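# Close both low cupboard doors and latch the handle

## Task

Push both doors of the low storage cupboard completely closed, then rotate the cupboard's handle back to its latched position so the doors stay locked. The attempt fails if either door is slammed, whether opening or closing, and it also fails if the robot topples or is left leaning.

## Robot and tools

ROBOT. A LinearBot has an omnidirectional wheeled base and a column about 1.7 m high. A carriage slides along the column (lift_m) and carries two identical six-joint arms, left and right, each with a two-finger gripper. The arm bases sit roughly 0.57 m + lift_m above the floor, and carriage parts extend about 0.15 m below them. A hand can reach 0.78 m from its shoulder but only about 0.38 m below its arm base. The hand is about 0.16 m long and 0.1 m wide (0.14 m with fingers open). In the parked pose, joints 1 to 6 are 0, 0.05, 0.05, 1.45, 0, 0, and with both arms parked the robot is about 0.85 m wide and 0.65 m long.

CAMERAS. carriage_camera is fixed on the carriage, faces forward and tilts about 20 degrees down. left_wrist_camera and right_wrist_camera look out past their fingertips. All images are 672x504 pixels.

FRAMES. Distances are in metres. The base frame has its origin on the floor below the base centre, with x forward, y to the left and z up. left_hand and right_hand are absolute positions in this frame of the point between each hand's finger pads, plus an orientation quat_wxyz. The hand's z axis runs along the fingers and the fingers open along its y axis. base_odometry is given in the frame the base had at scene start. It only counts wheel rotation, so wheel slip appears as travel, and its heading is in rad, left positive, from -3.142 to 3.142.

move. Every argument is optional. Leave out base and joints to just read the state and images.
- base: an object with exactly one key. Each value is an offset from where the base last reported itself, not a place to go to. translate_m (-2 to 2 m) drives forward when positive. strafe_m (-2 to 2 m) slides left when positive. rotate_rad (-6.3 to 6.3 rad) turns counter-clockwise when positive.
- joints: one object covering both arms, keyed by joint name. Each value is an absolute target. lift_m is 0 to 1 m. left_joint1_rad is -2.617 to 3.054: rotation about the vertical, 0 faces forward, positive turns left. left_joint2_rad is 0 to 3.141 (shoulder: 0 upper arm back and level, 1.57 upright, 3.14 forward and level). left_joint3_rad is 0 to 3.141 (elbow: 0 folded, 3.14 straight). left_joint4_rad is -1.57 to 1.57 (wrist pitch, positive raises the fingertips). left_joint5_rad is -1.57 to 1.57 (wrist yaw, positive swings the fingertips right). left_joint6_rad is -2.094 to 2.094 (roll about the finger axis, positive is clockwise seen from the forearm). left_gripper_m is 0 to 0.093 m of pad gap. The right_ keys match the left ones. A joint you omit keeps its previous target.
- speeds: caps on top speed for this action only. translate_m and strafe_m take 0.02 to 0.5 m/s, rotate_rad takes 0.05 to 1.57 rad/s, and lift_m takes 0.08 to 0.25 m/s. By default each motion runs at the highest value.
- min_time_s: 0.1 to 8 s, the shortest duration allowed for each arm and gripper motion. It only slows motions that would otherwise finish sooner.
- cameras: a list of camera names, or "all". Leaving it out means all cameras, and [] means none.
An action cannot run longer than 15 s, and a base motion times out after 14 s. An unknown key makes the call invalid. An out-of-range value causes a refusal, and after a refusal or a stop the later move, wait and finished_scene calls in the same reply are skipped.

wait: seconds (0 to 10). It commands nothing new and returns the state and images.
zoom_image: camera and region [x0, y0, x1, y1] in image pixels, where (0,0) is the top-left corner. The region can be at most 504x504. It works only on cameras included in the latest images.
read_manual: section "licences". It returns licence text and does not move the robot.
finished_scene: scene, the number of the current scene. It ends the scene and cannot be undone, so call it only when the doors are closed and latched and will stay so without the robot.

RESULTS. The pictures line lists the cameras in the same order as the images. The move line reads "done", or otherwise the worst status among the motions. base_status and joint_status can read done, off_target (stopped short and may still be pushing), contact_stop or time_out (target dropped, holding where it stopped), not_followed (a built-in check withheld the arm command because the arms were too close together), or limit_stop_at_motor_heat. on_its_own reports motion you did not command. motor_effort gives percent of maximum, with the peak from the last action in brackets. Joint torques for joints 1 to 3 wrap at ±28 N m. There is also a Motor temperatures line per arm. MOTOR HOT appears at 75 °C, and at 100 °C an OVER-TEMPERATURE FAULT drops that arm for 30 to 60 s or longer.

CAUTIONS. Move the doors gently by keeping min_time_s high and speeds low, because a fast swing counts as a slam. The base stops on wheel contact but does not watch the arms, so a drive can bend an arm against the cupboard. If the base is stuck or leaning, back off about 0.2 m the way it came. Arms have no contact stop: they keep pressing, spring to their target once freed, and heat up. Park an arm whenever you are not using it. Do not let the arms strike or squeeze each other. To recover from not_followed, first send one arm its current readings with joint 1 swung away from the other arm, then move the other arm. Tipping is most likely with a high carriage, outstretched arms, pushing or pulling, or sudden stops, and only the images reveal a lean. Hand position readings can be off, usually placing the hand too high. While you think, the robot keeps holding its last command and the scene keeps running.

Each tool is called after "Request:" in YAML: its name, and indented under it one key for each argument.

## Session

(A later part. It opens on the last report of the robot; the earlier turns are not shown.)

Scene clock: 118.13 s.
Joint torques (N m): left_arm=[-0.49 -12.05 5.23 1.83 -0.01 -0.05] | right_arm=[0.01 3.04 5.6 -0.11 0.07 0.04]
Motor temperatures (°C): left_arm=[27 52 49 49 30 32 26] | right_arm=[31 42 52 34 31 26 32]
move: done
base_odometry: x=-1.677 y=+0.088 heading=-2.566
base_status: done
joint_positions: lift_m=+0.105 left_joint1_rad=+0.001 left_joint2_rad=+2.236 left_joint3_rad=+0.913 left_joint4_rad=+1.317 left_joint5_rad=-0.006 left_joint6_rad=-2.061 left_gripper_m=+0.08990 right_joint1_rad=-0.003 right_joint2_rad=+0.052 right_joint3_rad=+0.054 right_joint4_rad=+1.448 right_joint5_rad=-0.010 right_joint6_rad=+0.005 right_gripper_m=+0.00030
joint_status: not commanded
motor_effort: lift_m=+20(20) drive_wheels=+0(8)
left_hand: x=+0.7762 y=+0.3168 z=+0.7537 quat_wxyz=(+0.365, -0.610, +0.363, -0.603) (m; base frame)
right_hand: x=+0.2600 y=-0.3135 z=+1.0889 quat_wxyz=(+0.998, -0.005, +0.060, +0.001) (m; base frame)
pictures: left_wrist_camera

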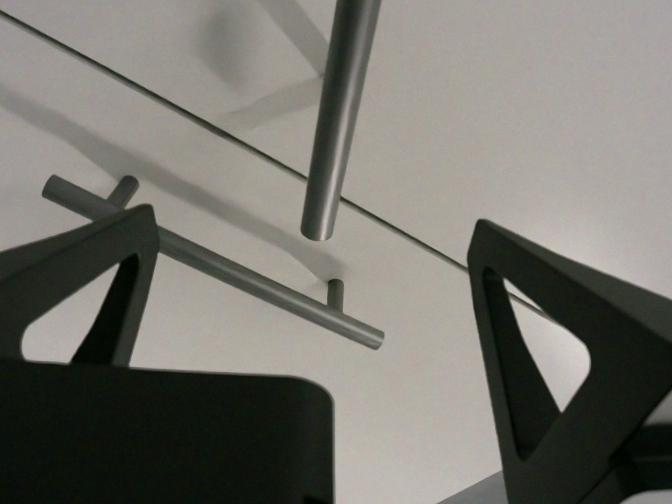

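Request:
move:
  joints: {"left_joint6_rad": 1.15}
  min_time_s: 2
  cameras: ["left_wrist_camera", "carriage_camera"]

Request:
move:
  base: {"translate_m": 0.07}
  speeds: {"translate_m": 0.08}
  cameras: ["left_wrist_camera"]

Scene clock: 120.80 s.
Joint torques (N m): left_arm=[-0.47 -12.11 5.19 1.83 -0.01 0] | right_arm=[0.01 3.08 5.63 -0.12 0.01 0.06]
Motor temperatures (°C): left_arm=[27 53 49 48 30 32 26] | right_arm=[31 42 51 34 31 26 32]
move: done
base_odometry: x=-1.677 y=+0.088 heading=-2.566
base_status: not commanded
joint_positions: lift_m=+0.105 left_joint1_rad=+0.001 left_joint2_rad=+2.236 left_joint3_rad=+0.913 left_joint4_rad=+1.317 left_joint5_rad=-0.006 left_joint6_rad=+1.139 left_gripper_m=+0.08993 right_joint1_rad=-0.003 right_joint2_rad=+0.052 right_joint3_rad=+0.054 right_joint4_rad=+1.448 right_joint5_rad=-0.010 right_joint6_rad=+0.005 right_gripper_m=+0.00030
joint_status: all done
motor_effort: lift_m=+20(22) drive_wheels=+0(1)
left_hand: x=+0.7762 y=+0.3168 z=+0.7537 quat_wxyz=(+0.592, +0.380, +0.599, +0.382) (m; base frame)
right_hand: x=+0.2600 y=-0.3135 z=+1.0889 quat_wxyz=(+0.998, -0.005, +0.060, +0.001) (m; base frame)
pictures: carriage_camera, left_wrist_camera

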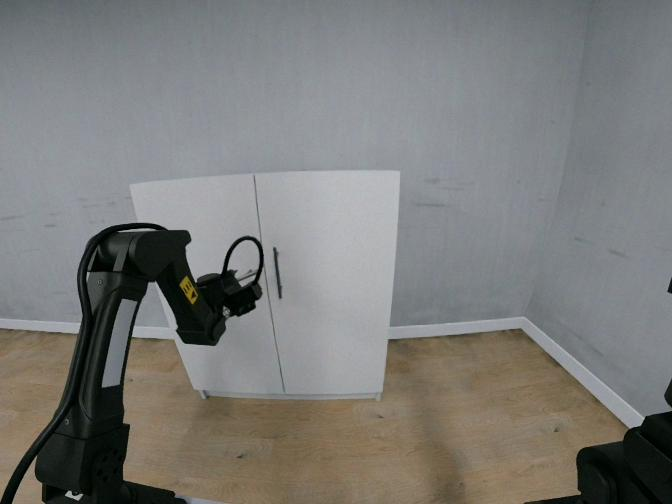

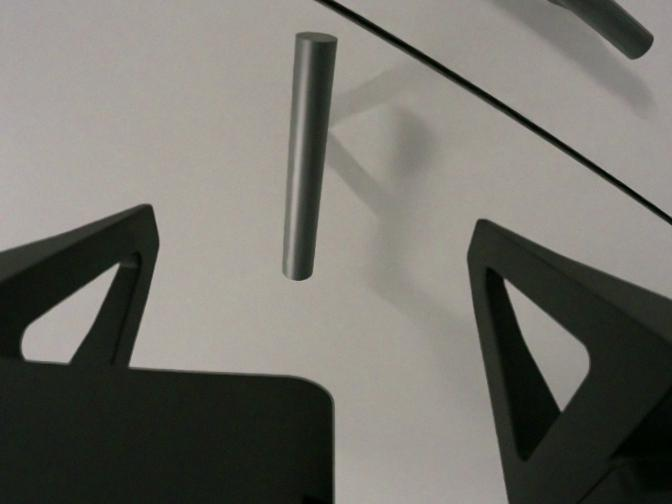

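Scene clock: 122.30 s.
Joint torques (N m): left_arm=[-0.5 -12.14 5.24 1.88 -0.01 0] | right_arm=[0.08 3.02 5.5 -0.09 0.03 0.03]
Motor temperatures (°C): left_arm=[27 53 48 48 30 32 26] | right_arm=[31 42 51 34 31 26 32]
move: done
base_odometry: x=-1.736 y=+0.050 heading=-2.566
base_status: done
joint_positions: lift_m=+0.105 left_joint1_rad=+0.001 left_joint2_rad=+2.236 left_joint3_rad=+0.913 left_joint4_rad=+1.316 left_joint5_rad=-0.006 left_joint6_rad=+1.141 left_gripper_m=+0.08993 right_joint1_rad=-0.003 right_joint2_rad=+0.052 right_joint3_rad=+0.054 right_joint4_rad=+1.448 right_joint5_rad=-0.010 right_joint6_rad=+0.005 right_gripper_m=+0.00030
joint_status: not commanded
motor_effort: lift_m=+19(21) drive_wheels=-1(5)
left_hand: x=+0.7762 y=+0.3168 z=+0.7534 quat_wxyz=(+0.592, +0.381, +0.599, +0.382) (m; base frame)
right_hand: x=+0.2600 y=-0.3135 z=+1.0889 quat_wxyz=(+0.998, -0.005, +0.060, +0.001) (m; base frame)
pictures: left_wrist_camera

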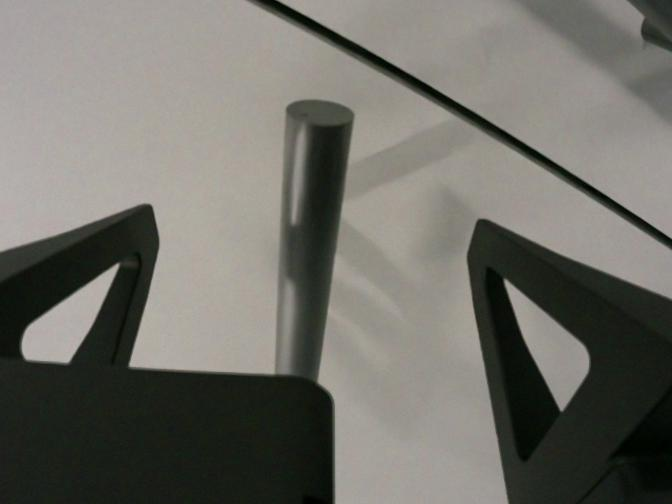

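Request:
move:
  base: {"strafe_m": 0.008}
  speeds: {"strafe_m": 0.04}
  cameras: []

Request:
move:
  joints: {"left_gripper_m": 0.006}
  min_time_s: 1.5
  cameras: ["left_wrist_camera"]

Request:
move:
  joints: {"left_joint6_rad": 0.5}
  min_time_s: 2.5
  cameras: ["left_wrist_camera"]

Request:
move:
  joints: {"left_joint6_rad": -0.05}
  min_time_s: 2.5
  cameras: ["left_wrist_camera", "carriage_camera"]

Scene clock: 123.20 s.
Joint torques (N m): left_arm=[-0.59 -12.18 5.29 1.83 -0.01 0.01] | right_arm=[0.09 3.04 5.61 -0.1 0.04 0.05]
Motor temperatures (°C): left_arm=[27 53 48 48 30 32 26] | right_arm=[31 42 51 34 31 26 32]
move: done
base_odometry: x=-1.731 y=+0.043 heading=-2.566
base_status: done
joint_positions: lift_m=+0.105 left_joint1_rad=+0.002 left_joint2_rad=+2.236 left_joint3_rad=+0.913 left_joint4_rad=+1.316 left_joint5_rad=-0.006 left_joint6_rad=+1.141 left_gripper_m=+0.08993 right_joint1_rad=-0.003 right_joint2_rad=+0.052 right_joint3_rad=+0.054 right_joint4_rad=+1.448 right_joint5_rad=-0.010 right_joint6_rad=+0.005 right_gripper_m=+0.00030
joint_status: not commanded
motor_effort: lift_m=+19(21) drive_wheels=-1(7)
left_hand: x=+0.7762 y=+0.3173 z=+0.7534 quat_wxyz=(+0.591, +0.381, +0.599, +0.383) (m; base frame)
right_hand: x=+0.2600 y=-0.3135 z=+1.0889 quat_wxyz=(+0.998, -0.005, +0.060, +0.001) (m; base frame)
pictures: none
No camera images: "cameras" was empty.

Scene clock: 125.00 s.
Joint torques (N m): left_arm=[-0.59 -12.11 5.19 1.86 -0.01 -0.26] | right_arm=[0.09 3.08 5.63 -0.11 0.05 0.05]
Motor temperatures (°C): left_arm=[27 53 48 48 30 32 26] | right_arm=[31 42 51 34 31 26 32]
move: off_target
base_odometry: x=-1.731 y=+0.043 heading=-2.566
base_status: not commanded
joint_positions: lift_m=+0.105 left_joint1_rad=+0.002 left_joint2_rad=+2.236 left_joint3_rad=+0.913 left_joint4_rad=+1.315 left_joint5_rad=-0.006 left_joint6_rad=+1.163 left_gripper_m=+0.01275 right_joint1_rad=-0.003 right_joint2_rad=+0.052 right_joint3_rad=+0.054 right_joint4_rad=+1.448 right_joint5_rad=-0.010 right_joint6_rad=+0.005 right_gripper_m=+0.00030
joint_status: left_gripper_m off_target (ended at +0.01278, target +0.00600)
motor_effort: lift_m=+21(21) drive_wheels=-1(1)
left_hand: x=+0.7762 y=+0.3173 z=+0.7531 quat_wxyz=(+0.587, +0.388, +0.595, +0.389) (m; base frame)
right_hand: x=+0.2600 y=-0.3135 z=+1.0889 quat_wxyz=(+0.998, -0.005, +0.060, +0.001) (m; base frame)
pictures: left_wrist_camera

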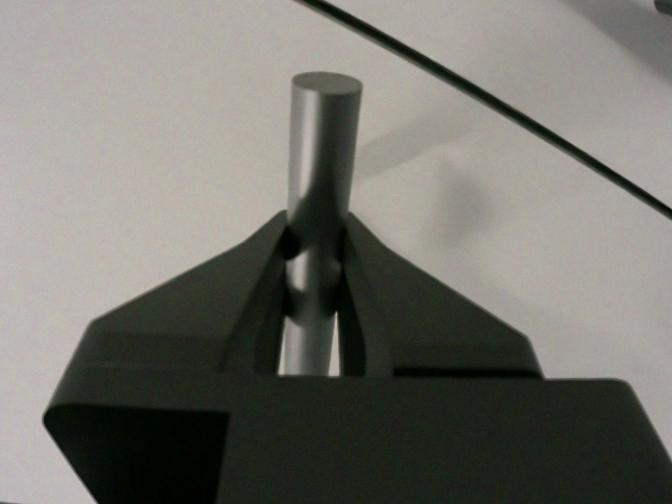

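Scene clock: 127.80 s.
Joint torques (N m): left_arm=[-0.59 -12.11 5.18 1.82 -0.02 -0.96] | right_arm=[0.05 2.99 5.57 -0.11 0.05 0.05]
Motor temperatures (°C): left_arm=[27 53 48 48 30 32 26] | right_arm=[31 42 51 34 31 26 31]
move: off_target
base_odometry: x=-1.731 y=+0.043 heading=-2.566
base_status: not commanded
joint_positions: lift_m=+0.105 left_joint1_rad=+0.002 left_joint2_rad=+2.236 left_joint3_rad=+0.913 left_joint4_rad=+1.318 left_joint5_rad=-0.005 left_joint6_rad=+0.574 left_gripper_m=+0.01276 right_joint1_rad=-0.003 right_joint2_rad=+0.052 right_joint3_rad=+0.054 right_joint4_rad=+1.448 right_joint5_rad=-0.010 right_joint6_rad=+0.005 right_gripper_m=+0.00030
joint_status: left_joint6_rad off_target (ended at +0.575, target +0.500)
motor_effort: lift_m=+18(22) drive_wheels=-1(1)
left_hand: x=+0.7762 y=+0.3171 z=+0.7539 quat_wxyz=(+0.676, +0.199, +0.681, +0.202) (m; base frame)
right_hand: x=+0.2600 y=-0.3135 z=+1.0889 quat_wxyz=(+0.998, -0.005, +0.060, +0.001) (m; base frame)
pictures: left_wrist_camera

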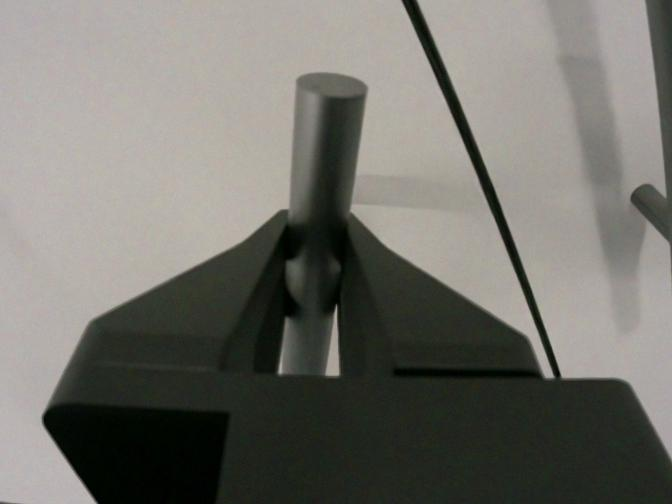

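Scene clock: 130.60 s.
Joint torques (N m): left_arm=[-0.7 -12.11 5.19 1.79 -0.02 -0.97] | right_arm=[0.01 2.92 5.52 -0.12 0.07 0.07]
Motor temperatures (°C): left_arm=[27 54 48 48 30 32 27] | right_arm=[31 42 50 33 31 26 31]
move: off_target
base_odometry: x=-1.731 y=+0.043 heading=-2.566
base_status: not commanded
joint_positions: lift_m=+0.105 left_joint1_rad=+0.003 left_joint2_rad=+2.236 left_joint3_rad=+0.913 left_joint4_rad=+1.321 left_joint5_rad=-0.006 left_joint6_rad=+0.026 left_gripper_m=+0.01276 right_joint1_rad=-0.003 right_joint2_rad=+0.052 right_joint3_rad=+0.054 right_joint4_rad=+1.448 right_joint5_rad=-0.010 right_joint6_rad=+0.005 right_gripper_m=+0.00030
joint_status: left_joint6_rad off_target (ended at +0.025, target -0.050)
motor_effort: lift_m=+20(21) drive_wheels=-1(1)
left_hand: x=+0.7762 y=+0.3179 z=+0.7545 quat_wxyz=(+0.706, +0.006, +0.708, +0.012) (m; base frame)
right_hand: x=+0.2600 y=-0.3135 z=+1.0889 quat_wxyz=(+0.998, -0.005, +0.060, +0.001) (m; base frame)
pictures: carriage_camera, left_wrist_camera

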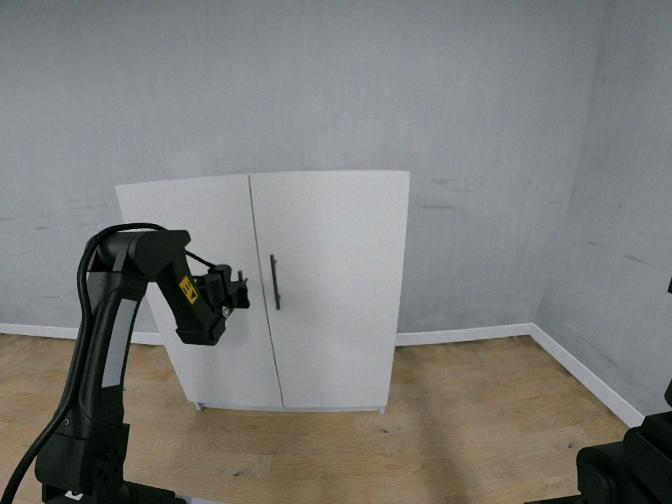

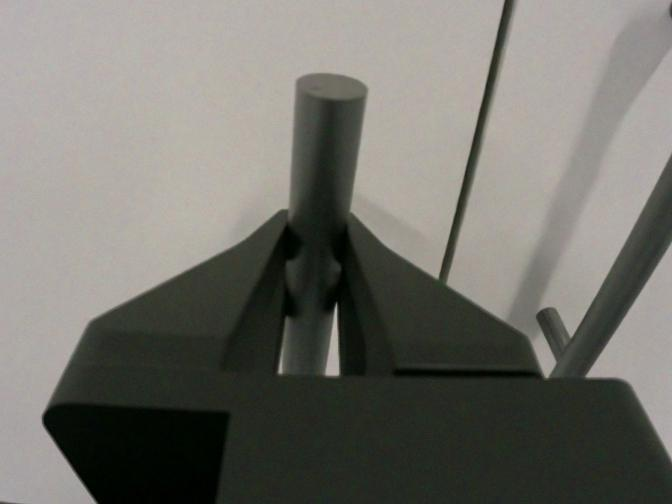

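Request:
move:
  joints: {"left_joint6_rad": -0.2}
  min_time_s: 1.2
  cameras: ["left_wrist_camera"]

Request:
move:
  joints: {"left_joint6_rad": -0.35}
  min_time_s: 1.2
  cameras: ["left_wrist_camera"]

Scene clock: 132.20 s.
Joint torques (N m): left_arm=[-0.7 -12.11 5.19 1.79 -0.01 -1.57] | right_arm=[0.06 3.02 5.65 -0.09 0.07 0.06]
Motor temperatures (°C): left_arm=[27 54 47 48 30 32 27] | right_arm=[31 42 50 33 31 25 31]
move: off_target
base_odometry: x=-1.731 y=+0.043 heading=-2.566
base_status: not commanded
joint_positions: lift_m=+0.105 left_joint1_rad=+0.003 left_joint2_rad=+2.236 left_joint3_rad=+0.913 left_joint4_rad=+1.321 left_joint5_rad=-0.006 left_joint6_rad=-0.071 left_gripper_m=+0.01276 right_joint1_rad=-0.003 right_joint2_rad=+0.052 right_joint3_rad=+0.054 right_joint4_rad=+1.448 right_joint5_rad=-0.010 right_joint6_rad=+0.005 right_gripper_m=+0.00030
joint_status: left_joint6_rad off_target (ended at -0.071, target -0.200)
motor_effort: lift_m=+20(21) drive_wheels=-1(1)
left_hand: x=+0.7762 y=+0.3180 z=+0.7546 quat_wxyz=(+0.706, -0.029, +0.707, -0.022) (m; base frame)
right_hand: x=+0.2600 y=-0.3135 z=+1.0889 quat_wxyz=(+0.998, -0.005, +0.060, +0.001) (m; base frame)
pictures: left_wrist_camera

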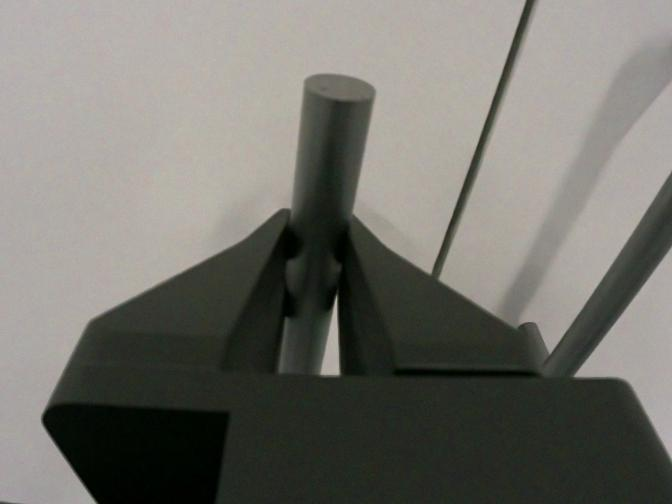

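Scene clock: 133.70 s.
Joint torques (N m): left_arm=[-0.7 -12.16 5.18 1.79 0 -2.45] | right_arm=[0.12 3.11 5.57 -0.1 0.04 0.04]
Motor temperatures (°C): left_arm=[27 54 47 48 30 32 27] | right_arm=[31 42 50 33 31 25 31]
move: off_target
base_odometry: x=-1.731 y=+0.043 heading=-2.566
base_status: not commanded
joint_positions: lift_m=+0.105 left_joint1_rad=+0.003 left_joint2_rad=+2.236 left_joint3_rad=+0.913 left_joint4_rad=+1.321 left_joint5_rad=-0.007 left_joint6_rad=-0.144 left_gripper_m=+0.01415 right_joint1_rad=-0.003 right_joint2_rad=+0.052 right_joint3_rad=+0.054 right_joint4_rad=+1.448 right_joint5_rad=-0.010 right_joint6_rad=+0.005 right_gripper_m=+0.00030
joint_status: left_joint6_rad off_target (ended at -0.144, target -0.350)
motor_effort: lift_m=+22(22) drive_wheels=-1(1)
left_hand: x=+0.7762 y=+0.3181 z=+0.7547 quat_wxyz=(+0.705, -0.054, +0.706, -0.047) (m; base frame)
right_hand: x=+0.2600 y=-0.3135 z=+1.0889 quat_wxyz=(+0.998, -0.005, +0.060, +0.001) (m; base frame)
pictures: left_wrist_camera

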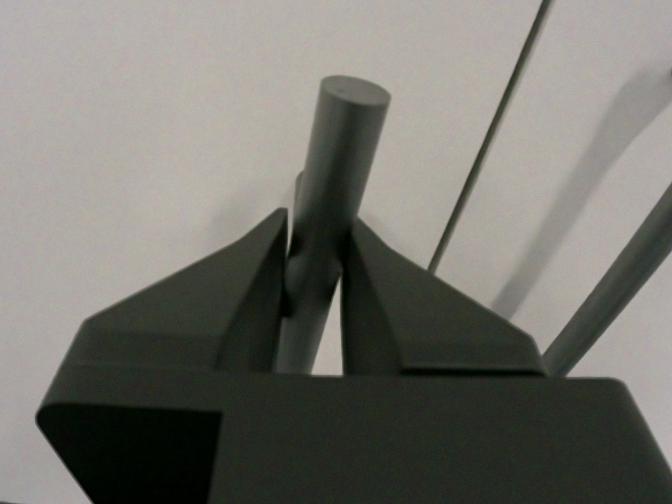

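Request:
move:
  joints: {"left_joint6_rad": -0.05}
  min_time_s: 0.6
  cameras: []

Request:
move:
  joints: {"left_gripper_m": 0.09}
  min_time_s: 1
  cameras: ["left_wrist_camera"]

Request:
move:
  base: {"translate_m": -0.3}
  speeds: {"translate_m": 0.2}
  cameras: ["left_wrist_camera", "carriage_camera"]

Request:
zoom_image:
  camera: "carriage_camera"
  region: [130, 160, 450, 400]

Scene clock: 134.80 s.
Joint torques (N m): left_arm=[-0.69 -12.11 5.19 1.79 0 -0.35] | right_arm=[0.08 3.12 5.6 -0.1 0.02 0.07]
Motor temperatures (°C): left_arm=[27 54 47 48 30 32 27] | right_arm=[31 42 50 33 31 25 31]
move: off_target
base_odometry: x=-1.731 y=+0.043 heading=-2.566
base_status: not commanded
joint_positions: lift_m=+0.105 left_joint1_rad=+0.003 left_joint2_rad=+2.236 left_joint3_rad=+0.913 left_joint4_rad=+1.321 left_joint5_rad=-0.007 left_joint6_rad=-0.023 left_gripper_m=+0.01289 right_joint1_rad=-0.003 right_joint2_rad=+0.052 right_joint3_rad=+0.054 right_joint4_rad=+1.448 right_joint5_rad=-0.010 right_joint6_rad=+0.005 right_gripper_m=+0.00030
joint_status: left_joint6_rad off_target (ended at -0.023, target -0.050)
motor_effort: lift_m=+18(21) drive_wheels=-1(1)
left_hand: x=+0.7762 y=+0.3181 z=+0.7547 quat_wxyz=(+0.706, -0.012, +0.708, -0.004) (m; base frame)
right_hand: x=+0.2600 y=-0.3135 z=+1.0889 quat_wxyz=(+0.998, -0.005, +0.060, +0.001) (m; base frame)
pictures: none
No camera images: "cameras" was empty.

Scene clock: 136.10 s.
Joint torques (N m): left_arm=[-0.7 -12.11 5.19 1.8 0 -0.12] | right_arm=[-0.03 3.04 5.59 -0.09 0.08 0.05]
Motor temperatures (°C): left_arm=[27 54 47 48 30 32 27] | right_arm=[31 42 50 33 31 25 31]
move: done
base_odometry: x=-1.731 y=+0.043 heading=-2.566
base_status: not commanded
joint_positions: lift_m=+0.105 left_joint1_rad=+0.003 left_joint2_rad=+2.236 left_joint3_rad=+0.913 left_joint4_rad=+1.321 left_joint5_rad=-0.007 left_joint6_rad=-0.041 left_gripper_m=+0.08989 right_joint1_rad=-0.003 right_joint2_rad=+0.052 right_joint3_rad=+0.054 right_joint4_rad=+1.448 right_joint5_rad=-0.010 right_joint6_rad=+0.005 right_gripper_m=+0.00030
joint_status: all done
motor_effort: lift_m=+19(21) drive_wheels=-1(1)
left_hand: x=+0.7762 y=+0.3181 z=+0.7546 quat_wxyz=(+0.706, -0.018, +0.708, -0.011) (m; base frame)
right_hand: x=+0.2600 y=-0.3135 z=+1.0889 quat_wxyz=(+0.998, -0.005, +0.060, +0.001) (m; base frame)
pictures: left_wrist_camera

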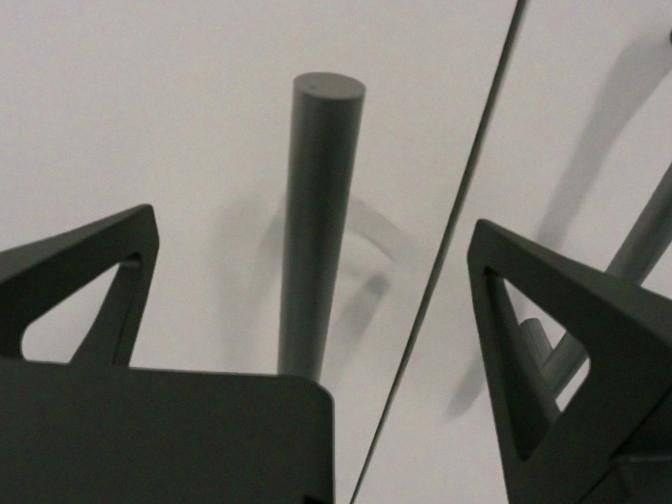

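Scene clock: 138.70 s.
Joint torques (N m): left_arm=[-0.7 -12.11 5.24 1.84 0 -0.12] | right_arm=[0.03 3.04 5.57 -0.08 0.06 0.06]
Motor temperatures (°C): left_arm=[27 55 47 48 30 32 27] | right_arm=[31 42 50 33 31 25 31]
move: done
base_odometry: x=-1.480 y=+0.206 heading=-2.566
base_status: done
joint_positions: lift_m=+0.105 left_joint1_rad=+0.003 left_joint2_rad=+2.236 left_joint3_rad=+0.913 left_joint4_rad=+1.317 left_joint5_rad=-0.007 left_joint6_rad=-0.041 left_gripper_m=+0.08989 right_joint1_rad=-0.003 right_joint2_rad=+0.052 right_joint3_rad=+0.054 right_joint4_rad=+1.448 right_joint5_rad=-0.010 right_joint6_rad=+0.005 right_gripper_m=+0.00030
joint_status: not commanded
motor_effort: lift_m=+19(22) drive_wheels=+0(8)
left_hand: x=+0.7762 y=+0.3181 z=+0.7537 quat_wxyz=(+0.705, -0.018, +0.709, -0.011) (m; base frame)
right_hand: x=+0.2600 y=-0.3135 z=+1.0889 quat_wxyz=(+0.998, -0.005, +0.060, +0.001) (m; base frame)
pictures: carriage_camera, left_wrist_camera

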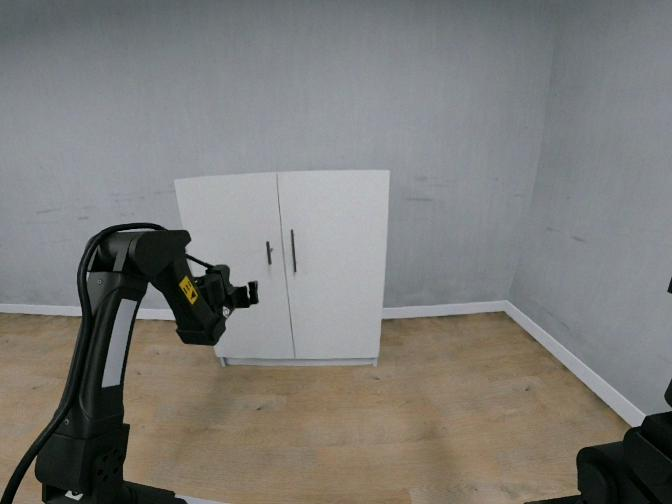

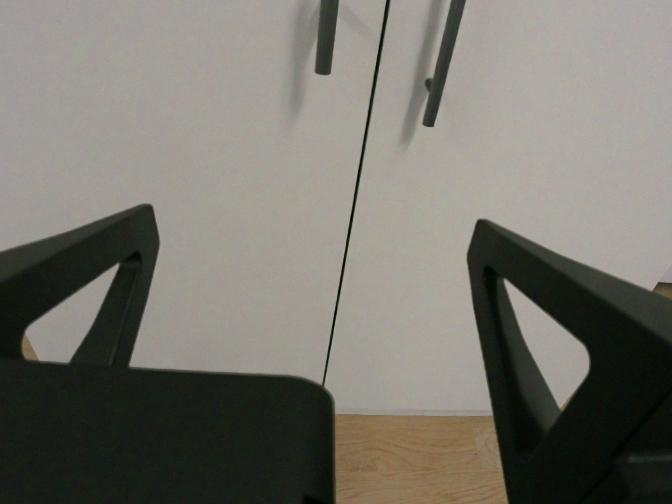

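Scaled by 1.575.

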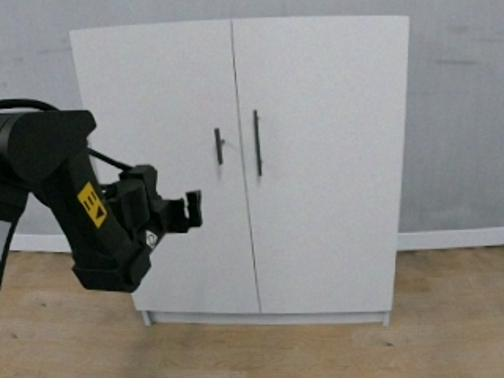

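Request:
move:
  joints: {"left_joint1_rad": 0, "left_joint2_rad": 0.05, "left_joint3_rad": 0.05, "left_joint4_rad": 1.45, "left_joint5_rad": 0, "left_joint6_rad": 0}
  min_time_s: 2
  cameras: []

Request:
finished_scene:
  scene: 1

Scene clock: 141.10 s.
Joint torques (N m): left_arm=[-0.7 3.59 4.22 -0.12 0.01 0.11] | right_arm=[0.03 3.03 5.6 -0.09 0.04 0.06]
Motor temperatures (°C): left_arm=[27 55 47 47 29 32 26] | right_arm=[31 41 50 33 31 25 31]
move: done
base_odometry: x=-1.480 y=+0.206 heading=-2.566
base_status: not commanded
joint_positions: lift_m=+0.105 left_joint1_rad=+0.003 left_joint2_rad=+0.057 left_joint3_rad=+0.060 left_joint4_rad=+1.443 left_joint5_rad=-0.007 left_joint6_rad=-0.010 left_gripper_m=+0.08989 right_joint1_rad=-0.003 right_joint2_rad=+0.052 right_joint3_rad=+0.054 right_joint4_rad=+1.448 right_joint5_rad=-0.010 right_joint6_rad=+0.005 right_gripper_m=+0.00030
joint_status: all done
motor_effort: lift_m=+19(22) drive_wheels=+0(2)
left_hand: x=+0.2609 y=+0.3164 z=+1.0902 quat_wxyz=(+0.998, -0.004, +0.062, -0.003) (m; base frame)
right_hand: x=+0.2600 y=-0.3135 z=+1.0889 quat_wxyz=(+0.998, -0.005, +0.060, +0.001) (m; base frame)
pictures: none
No camera images: "cameras" was empty.

The scene is finished: the task was done.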